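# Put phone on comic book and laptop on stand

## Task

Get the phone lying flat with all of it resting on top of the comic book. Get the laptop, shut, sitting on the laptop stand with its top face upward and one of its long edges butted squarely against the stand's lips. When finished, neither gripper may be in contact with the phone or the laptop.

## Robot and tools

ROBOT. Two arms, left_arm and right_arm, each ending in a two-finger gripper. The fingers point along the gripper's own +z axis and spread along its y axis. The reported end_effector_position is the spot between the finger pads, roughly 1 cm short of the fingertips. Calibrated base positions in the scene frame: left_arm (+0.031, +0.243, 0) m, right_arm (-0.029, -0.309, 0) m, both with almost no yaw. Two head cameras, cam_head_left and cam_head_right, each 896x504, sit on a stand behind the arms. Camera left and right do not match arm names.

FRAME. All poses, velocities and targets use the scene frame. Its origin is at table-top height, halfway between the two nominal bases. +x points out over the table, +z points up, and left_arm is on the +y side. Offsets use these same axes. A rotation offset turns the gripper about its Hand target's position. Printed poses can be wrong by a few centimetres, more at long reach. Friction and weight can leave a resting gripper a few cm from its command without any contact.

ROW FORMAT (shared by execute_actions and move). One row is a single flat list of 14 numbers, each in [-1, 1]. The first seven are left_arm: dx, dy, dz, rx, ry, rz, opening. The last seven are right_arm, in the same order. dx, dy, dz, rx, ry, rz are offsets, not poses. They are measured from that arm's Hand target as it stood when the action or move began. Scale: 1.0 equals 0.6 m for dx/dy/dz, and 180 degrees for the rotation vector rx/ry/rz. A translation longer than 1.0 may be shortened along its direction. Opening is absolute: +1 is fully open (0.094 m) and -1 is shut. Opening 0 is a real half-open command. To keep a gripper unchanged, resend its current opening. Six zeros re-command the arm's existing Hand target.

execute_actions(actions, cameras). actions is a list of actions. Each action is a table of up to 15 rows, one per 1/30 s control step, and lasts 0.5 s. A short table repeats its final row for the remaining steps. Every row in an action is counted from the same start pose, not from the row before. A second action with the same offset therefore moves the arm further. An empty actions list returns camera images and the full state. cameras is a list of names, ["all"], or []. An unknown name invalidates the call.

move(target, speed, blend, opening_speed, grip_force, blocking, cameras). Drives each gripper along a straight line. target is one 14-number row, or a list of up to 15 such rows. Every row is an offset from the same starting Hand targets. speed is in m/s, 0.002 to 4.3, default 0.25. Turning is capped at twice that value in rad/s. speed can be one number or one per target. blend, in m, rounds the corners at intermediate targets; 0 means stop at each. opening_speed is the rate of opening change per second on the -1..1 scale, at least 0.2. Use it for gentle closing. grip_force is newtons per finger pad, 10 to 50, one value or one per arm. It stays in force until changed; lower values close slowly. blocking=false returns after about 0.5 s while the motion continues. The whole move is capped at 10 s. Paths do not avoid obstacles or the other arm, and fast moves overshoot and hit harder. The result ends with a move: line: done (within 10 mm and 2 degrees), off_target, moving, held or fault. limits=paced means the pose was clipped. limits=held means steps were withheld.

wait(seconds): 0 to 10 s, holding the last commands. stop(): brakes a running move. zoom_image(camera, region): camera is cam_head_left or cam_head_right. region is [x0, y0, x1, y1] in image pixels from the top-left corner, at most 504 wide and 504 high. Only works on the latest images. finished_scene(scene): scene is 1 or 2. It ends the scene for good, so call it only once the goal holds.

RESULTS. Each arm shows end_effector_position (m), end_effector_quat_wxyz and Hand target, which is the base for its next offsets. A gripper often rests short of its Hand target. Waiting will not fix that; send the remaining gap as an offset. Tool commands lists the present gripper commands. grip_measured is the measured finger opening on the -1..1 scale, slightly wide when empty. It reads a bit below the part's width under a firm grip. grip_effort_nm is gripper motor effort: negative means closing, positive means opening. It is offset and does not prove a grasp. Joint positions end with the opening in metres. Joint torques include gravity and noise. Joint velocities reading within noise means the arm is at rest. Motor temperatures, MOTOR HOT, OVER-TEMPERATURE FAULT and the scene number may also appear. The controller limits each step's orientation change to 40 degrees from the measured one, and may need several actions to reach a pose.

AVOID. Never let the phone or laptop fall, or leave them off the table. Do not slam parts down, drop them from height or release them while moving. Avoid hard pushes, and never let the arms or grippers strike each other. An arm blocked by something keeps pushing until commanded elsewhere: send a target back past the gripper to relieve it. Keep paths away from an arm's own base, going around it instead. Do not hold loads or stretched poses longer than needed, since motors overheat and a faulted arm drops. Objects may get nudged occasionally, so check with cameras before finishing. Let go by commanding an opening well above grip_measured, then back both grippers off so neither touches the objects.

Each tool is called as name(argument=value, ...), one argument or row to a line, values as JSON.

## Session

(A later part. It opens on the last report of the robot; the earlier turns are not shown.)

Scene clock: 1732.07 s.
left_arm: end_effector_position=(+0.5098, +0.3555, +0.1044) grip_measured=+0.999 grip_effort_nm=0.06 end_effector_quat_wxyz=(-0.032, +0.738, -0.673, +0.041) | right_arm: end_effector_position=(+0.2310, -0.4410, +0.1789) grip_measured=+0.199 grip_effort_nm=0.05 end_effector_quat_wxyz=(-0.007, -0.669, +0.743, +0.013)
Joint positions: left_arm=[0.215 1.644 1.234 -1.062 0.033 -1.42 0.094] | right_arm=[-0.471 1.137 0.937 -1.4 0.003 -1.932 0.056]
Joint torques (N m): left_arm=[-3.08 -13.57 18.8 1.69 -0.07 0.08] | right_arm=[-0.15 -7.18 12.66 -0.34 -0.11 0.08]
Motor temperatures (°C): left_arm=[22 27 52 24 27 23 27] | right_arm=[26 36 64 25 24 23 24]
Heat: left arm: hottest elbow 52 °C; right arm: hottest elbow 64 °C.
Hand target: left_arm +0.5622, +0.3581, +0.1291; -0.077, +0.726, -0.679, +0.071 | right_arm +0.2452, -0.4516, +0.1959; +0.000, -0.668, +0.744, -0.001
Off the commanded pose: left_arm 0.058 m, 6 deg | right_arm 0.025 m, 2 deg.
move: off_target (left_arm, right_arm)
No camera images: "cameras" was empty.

move(
  target=[0.025, 0, 0, 0, 0, 0, 1, 0, 0, 0, 0, 0, 0, 0.2],
  speed=0.03,
  cameras=["all"],
)

zoom_image(
  camera="cam_head_right",
  region=[200, 190, 320, 270],
)

zoom_image(
  camera="cam_head_left",
  region=[180, 170, 350, 290],
)

Scene clock: 1739.80 s.
left_arm: end_effector_position=(+0.5186, +0.3568, +0.1037) grip_measured=+1.000 grip_effort_nm=0.04 end_effector_quat_wxyz=(-0.025, +0.739, -0.673, +0.035) | right_arm: end_effector_position=(+0.2310, -0.4410, +0.1789) grip_measured=+0.199 grip_effort_nm=0.05 end_effector_quat_wxyz=(-0.007, -0.669, +0.743, +0.013)
Joint positions: left_arm=[0.212 1.677 1.276 -1.089 0.03 -1.425 0.094] | right_arm=[-0.471 1.137 0.937 -1.4 0.003 -1.932 0.056]
Joint torques (N m): left_arm=[-3.25 -14.45 18.85 2.28 0.01 0.05] | right_arm=[-0.26 -7.18 12.66 -0.32 -0.11 0.08]
Motor temperatures (°C): left_arm=[22 27 54 24 26 23 27] | right_arm=[26 36 64 25 24 23 24]
Heat: left arm: hottest elbow 54 °C; right arm: hottest elbow 64 °C.
Hand target: left_arm +0.5773, +0.3582, +0.1291; -0.077, +0.726, -0.679, +0.071 | right_arm +0.2452, -0.4516, +0.1959; +0.000, -0.668, +0.744, -0.001
Off the commanded pose: left_arm 0.064 m, 7 deg | right_arm 0.025 m, 2 deg.
move: off_target (left_arm, right_arm)

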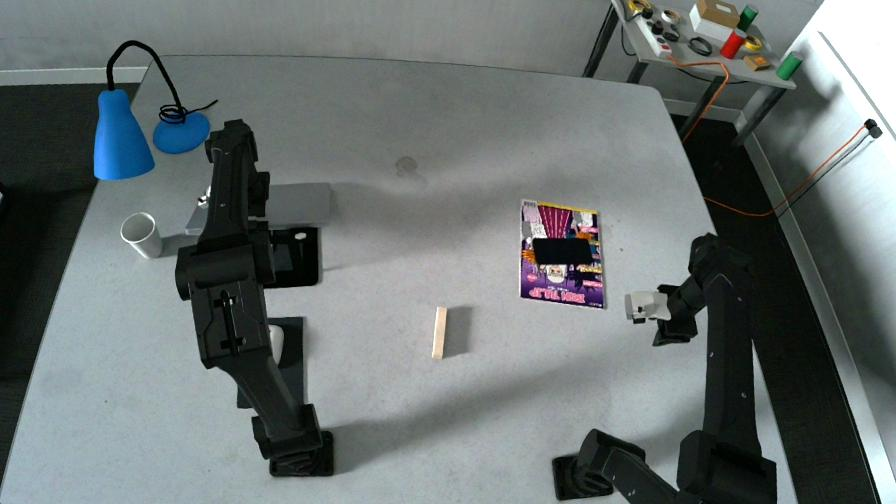

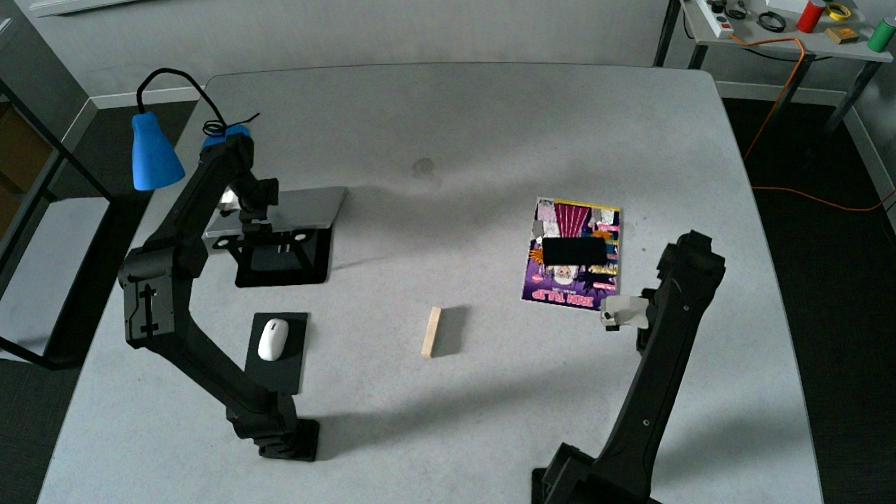

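Scaled by 4.200.

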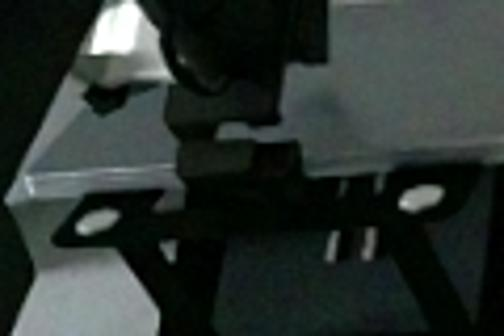

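Scaled by 2.965.

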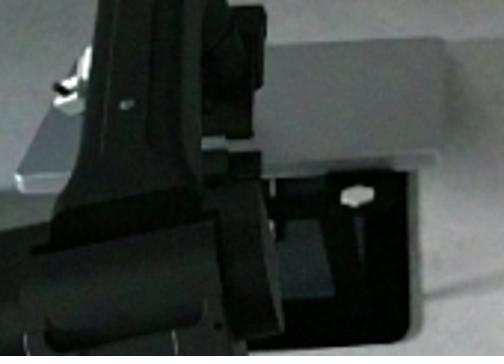

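move(
  target=[-0.0833, 0, 0, 0, 0, 0, 1, 0, 0, 0, 0, 0, 0, 0.2],
  speed=0.04,
  cameras=[],
)

Scene clock: 1749.00 s.
left_arm: end_effector_position=(+0.5183, +0.3564, +0.1073) grip_measured=+1.000 grip_effort_nm=0.04 end_effector_quat_wxyz=(-0.048, +0.734, -0.676, +0.050) | right_arm: end_effector_position=(+0.2310, -0.4410, +0.1789) grip_measured=+0.199 grip_effort_nm=0.05 end_effector_quat_wxyz=(-0.007, -0.669, +0.743, +0.013)
Joint positions: left_arm=[0.212 1.641 1.236 -1.03 0.031 -1.414 0.094] | right_arm=[-0.471 1.137 0.937 -1.4 0.003 -1.932 0.056]
Joint torques (N m): left_arm=[-1.32 -19.43 9.91 1.4 0.06 0.15] | right_arm=[-0.26 -7.18 12.64 -0.35 -0.11 0.08]
Motor temperatures (°C): left_arm=[22 28 53 24 26 23 27] | right_arm=[26 36 64 25 24 23 24]
Heat: left arm: hottest elbow 53 °C; right arm: hottest elbow 64 °C.
Hand target: left_arm +0.5273, +0.3583, +0.1291; -0.077, +0.726, -0.679, +0.071 | right_arm +0.2452, -0.4516, +0.1959; +0.000, -0.668, +0.744, -0.001
Off the commanded pose: left_arm 0.024 m, 4 deg | right_arm 0.025 m, 2 deg.
move: off_target (left_arm, right_arm)
No camera images: "cameras" was empty.

move(
  target=[-0.0267, 0, 0, 0, 0, 0, 1, 0, 0, 0, 0, 0, 0, 0.2],
  speed=0.03,
  cameras=["all"],
)

zoom_image(
  camera="cam_head_right",
  region=[200, 190, 320, 270],
)

zoom_image(
  camera="cam_head_left",
  region=[180, 170, 350, 290],
)

Scene clock: 1753.83 s.
left_arm: end_effector_position=(+0.5120, +0.3543, +0.1205) grip_measured=+1.000 grip_effort_nm=0.04 end_effector_quat_wxyz=(-0.065, +0.728, -0.680, +0.063) | right_arm: end_effector_position=(+0.2310, -0.4410, +0.1789) grip_measured=+0.199 grip_effort_nm=0.05 end_effector_quat_wxyz=(-0.007, -0.669, +0.743, +0.013)
Joint positions: left_arm=[0.212 1.588 1.203 -1.009 0.034 -1.402 0.094] | right_arm=[-0.471 1.137 0.937 -1.4 0.003 -1.932 0.056]
Joint torques (N m): left_arm=[-0.79 -17.2 8.88 1.17 0.04 0.06] | right_arm=[-0.26 -7.18 12.66 -0.31 -0.11 0.08]
Motor temperatures (°C): left_arm=[22 28 52 24 26 23 27] | right_arm=[26 36 64 25 24 23 24]
Heat: left arm: hottest elbow 52 °C; right arm: hottest elbow 64 °C.
Hand target: left_arm +0.5112, +0.3582, +0.1289; -0.076, +0.726, -0.679, +0.071 | right_arm +0.2452, -0.4516, +0.1959; +0.000, -0.668, +0.744, -0.001
Off the commanded pose: left_arm 0.009 m, 2 deg | right_arm 0.025 m, 2 deg.
move: off_target (right_arm)

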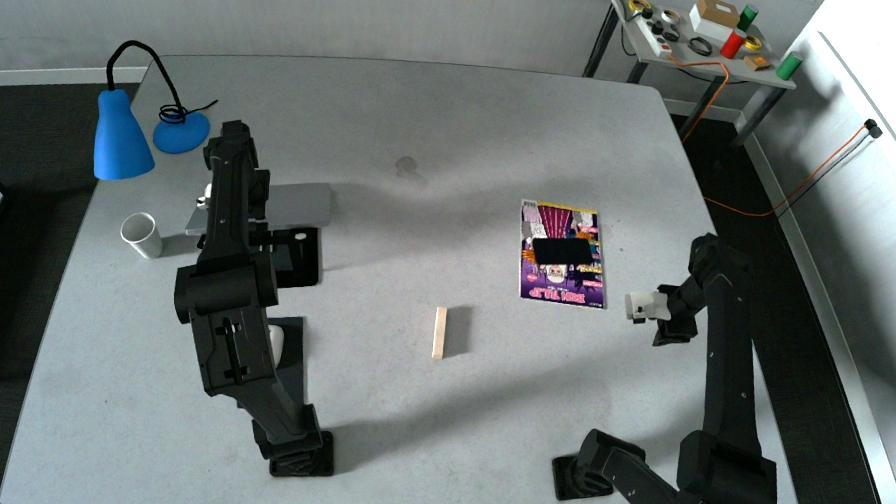

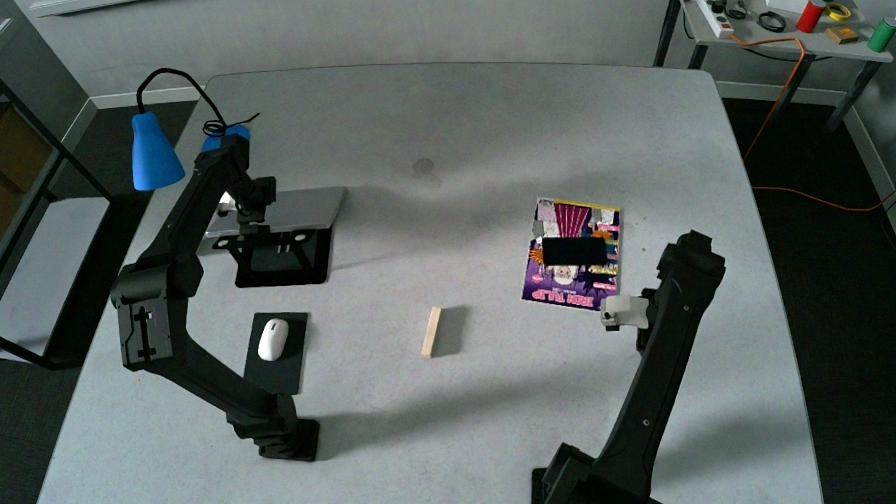

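Scaled by 4.200.

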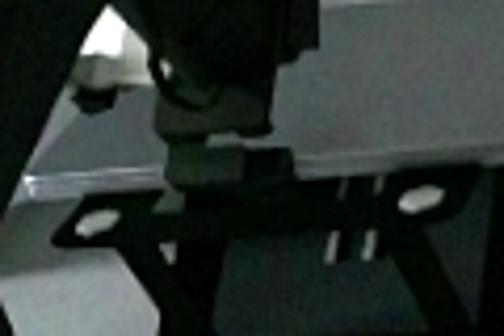

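Scaled by 2.965.

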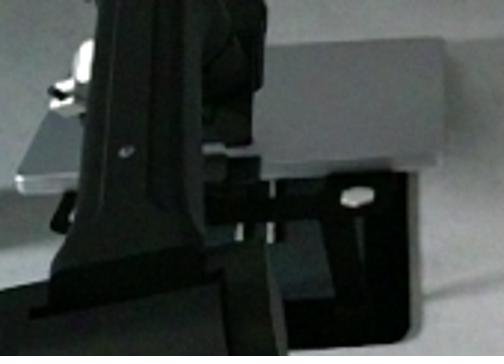

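move(
  target=[
    [-0.008, 0, 0.1167, 0, 0, 0, 1, 0, 0, 0, 0, 0, 0, 0.2],
    [-0.05, 0, 0.25, 0, 0, 0, 1, 0, 0, 0, 0, 0, 0, 0.2],
    [-0.33, 0.03, 0.25, 0.0177, -0.2614, 0, 1, 0, 0, 0, 0, 0, 0, 0.2],
  ],
  speed=[0.06, 0.12, 0.2],
  blend=0.03,
  cameras=["all"],
)

zoom_image(
  camera="cam_head_left",
  region=[180, 170, 350, 290],
)

zoom_image(
  camera="cam_head_right",
  region=[190, 170, 360, 290],
)

Scene clock: 1770.80 s.
left_arm: end_effector_position=(+0.3144, +0.3721, +0.2790) grip_measured=+1.000 grip_effort_nm=0.04 end_effector_quat_wxyz=(-0.350, +0.639, -0.595, +0.339) | right_arm: end_effector_position=(+0.2310, -0.4410, +0.1789) grip_measured=+0.199 grip_effort_nm=0.05 end_effector_quat_wxyz=(-0.007, -0.669, +0.743, +0.013)
Joint positions: left_arm=[0.705 0.583 0.638 -0.727 0.567 -1.187 0.094] | right_arm=[-0.471 1.137 0.937 -1.4 0.003 -1.932 0.056]
Joint torques (N m): left_arm=[-0.5 -2.78 10.44 2.07 0.23 0.14] | right_arm=[-0.21 -7.12 12.64 -0.35 -0.11 0.08]
Motor temperatures (°C): left_arm=[22 28 50 24 26 23 27] | right_arm=[26 36 64 25 24 23 24]
Heat: left arm: hottest elbow 50 °C; right arm: hottest elbow 64 °C.
Hand target: left_arm +0.3132, +0.3763, +0.2791; -0.361, +0.635, -0.594, +0.337 | right_arm +0.2452, -0.4516, +0.1959; +0.000, -0.668, +0.744, -0.001
Off the commanded pose: left_arm 0.004 m, 1 deg | right_arm 0.025 m, 2 deg.
move: off_target (right_arm)

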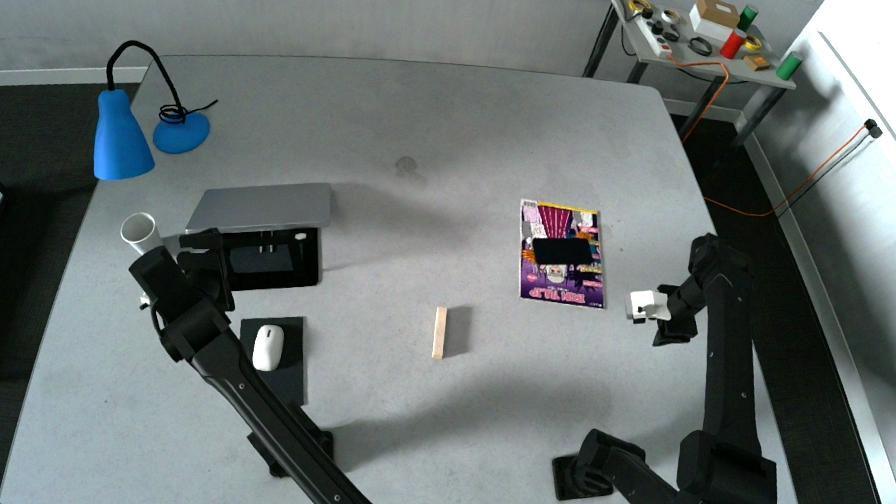

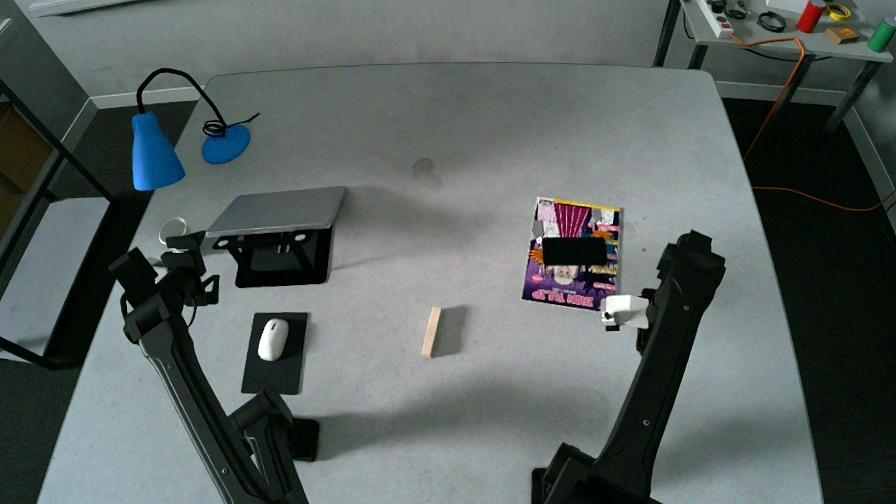

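Scaled by 2.965.

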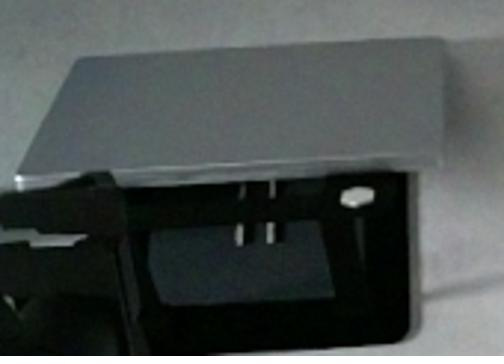

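Scaled by 2.965.

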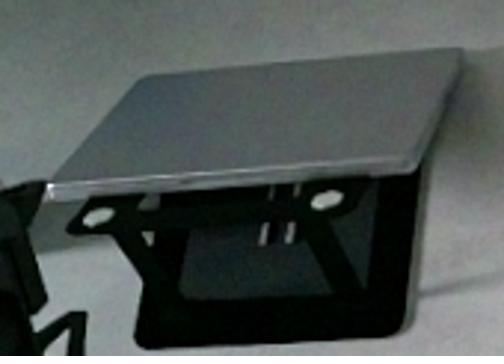

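move(
  target=[-0.1167, 0.0333, 0, 0, 0, 0, 1, 0, 0, 0, 0, 0, 0, 0.2],
  speed=0.2,
  cameras=["all"],
)

zoom_image(
  camera="cam_head_left",
  region=[180, 170, 350, 290],
)

zoom_image(
  camera="cam_head_left",
  region=[190, 170, 270, 220],
)

zoom_image(
  camera="cam_head_left",
  region=[265, 165, 345, 215],
)

Scene clock: 1780.80 s.
left_arm: end_effector_position=(+0.2441, +0.3912, +0.2718) grip_measured=+1.000 grip_effort_nm=0.04 end_effector_quat_wxyz=(-0.356, +0.635, -0.595, +0.340) | right_arm: end_effector_position=(+0.2310, -0.4410, +0.1789) grip_measured=+0.199 grip_effort_nm=0.05 end_effector_quat_wxyz=(-0.007, -0.669, +0.743, +0.013)
Joint positions: left_arm=[1.113 0.529 0.633 -1.016 0.861 -0.806 0.094] | right_arm=[-0.471 1.137 0.937 -1.4 0.003 -1.932 0.056]
Joint torques (N m): left_arm=[-0.21 -0.38 13 0.98 0.49 0.17] | right_arm=[-0.15 -7.18 12.67 -0.32 -0.11 0.08]
Motor temperatures (°C): left_arm=[22 27 49 24 27 23 27] | right_arm=[26 36 64 25 24 23 24]
Heat: left arm: hottest elbow 49 °C; right arm: hottest elbow 64 °C.
Hand target: left_arm +0.2431, +0.3963, +0.2790; -0.361, +0.635, -0.594, +0.337 | right_arm +0.2452, -0.4516, +0.1959; +0.000, -0.668, +0.744, -0.001
Off the commanded pose: left_arm 0.009 m, 1 deg | right_arm 0.025 m, 2 deg.
move: off_target (right_arm)

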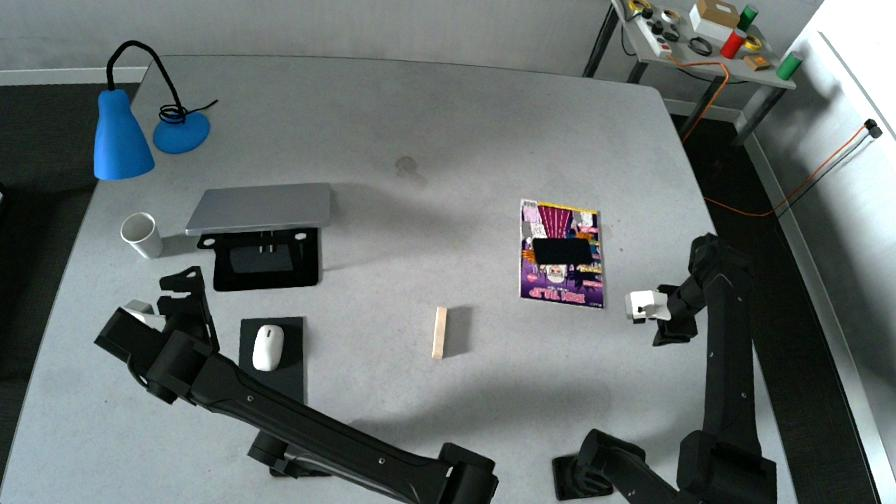

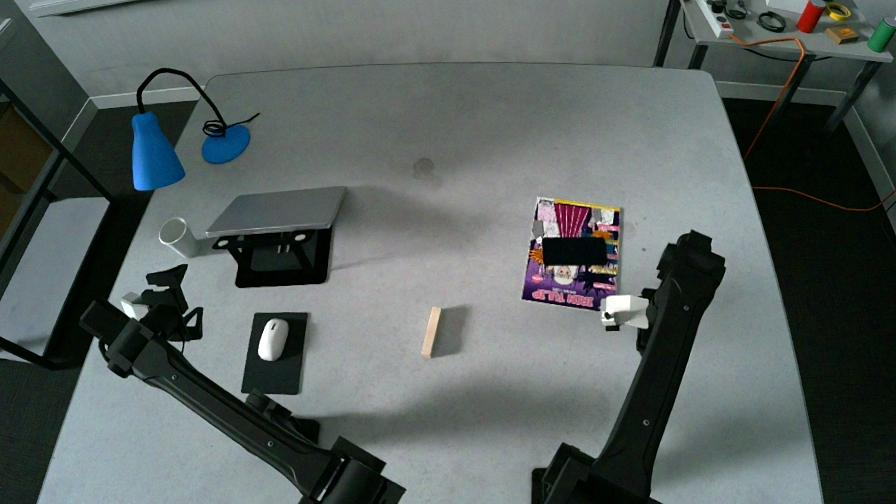

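Scaled by 2.965.

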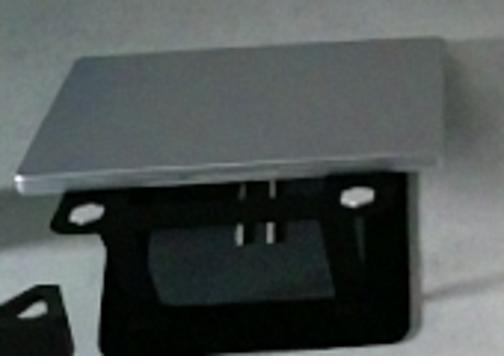

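Scaled by 6.300.

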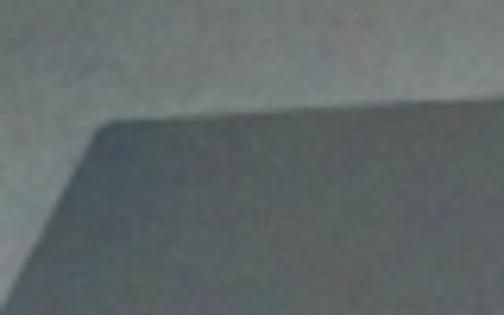

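Scaled by 6.300.

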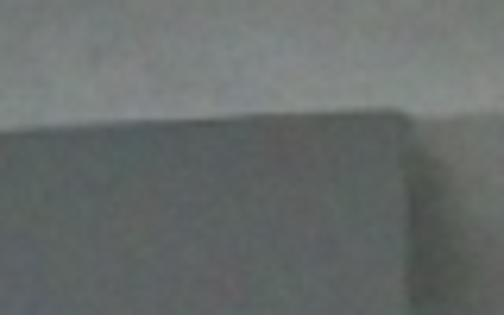

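finished_scene(
  scene=2,
)

The scene is finished: the task was done.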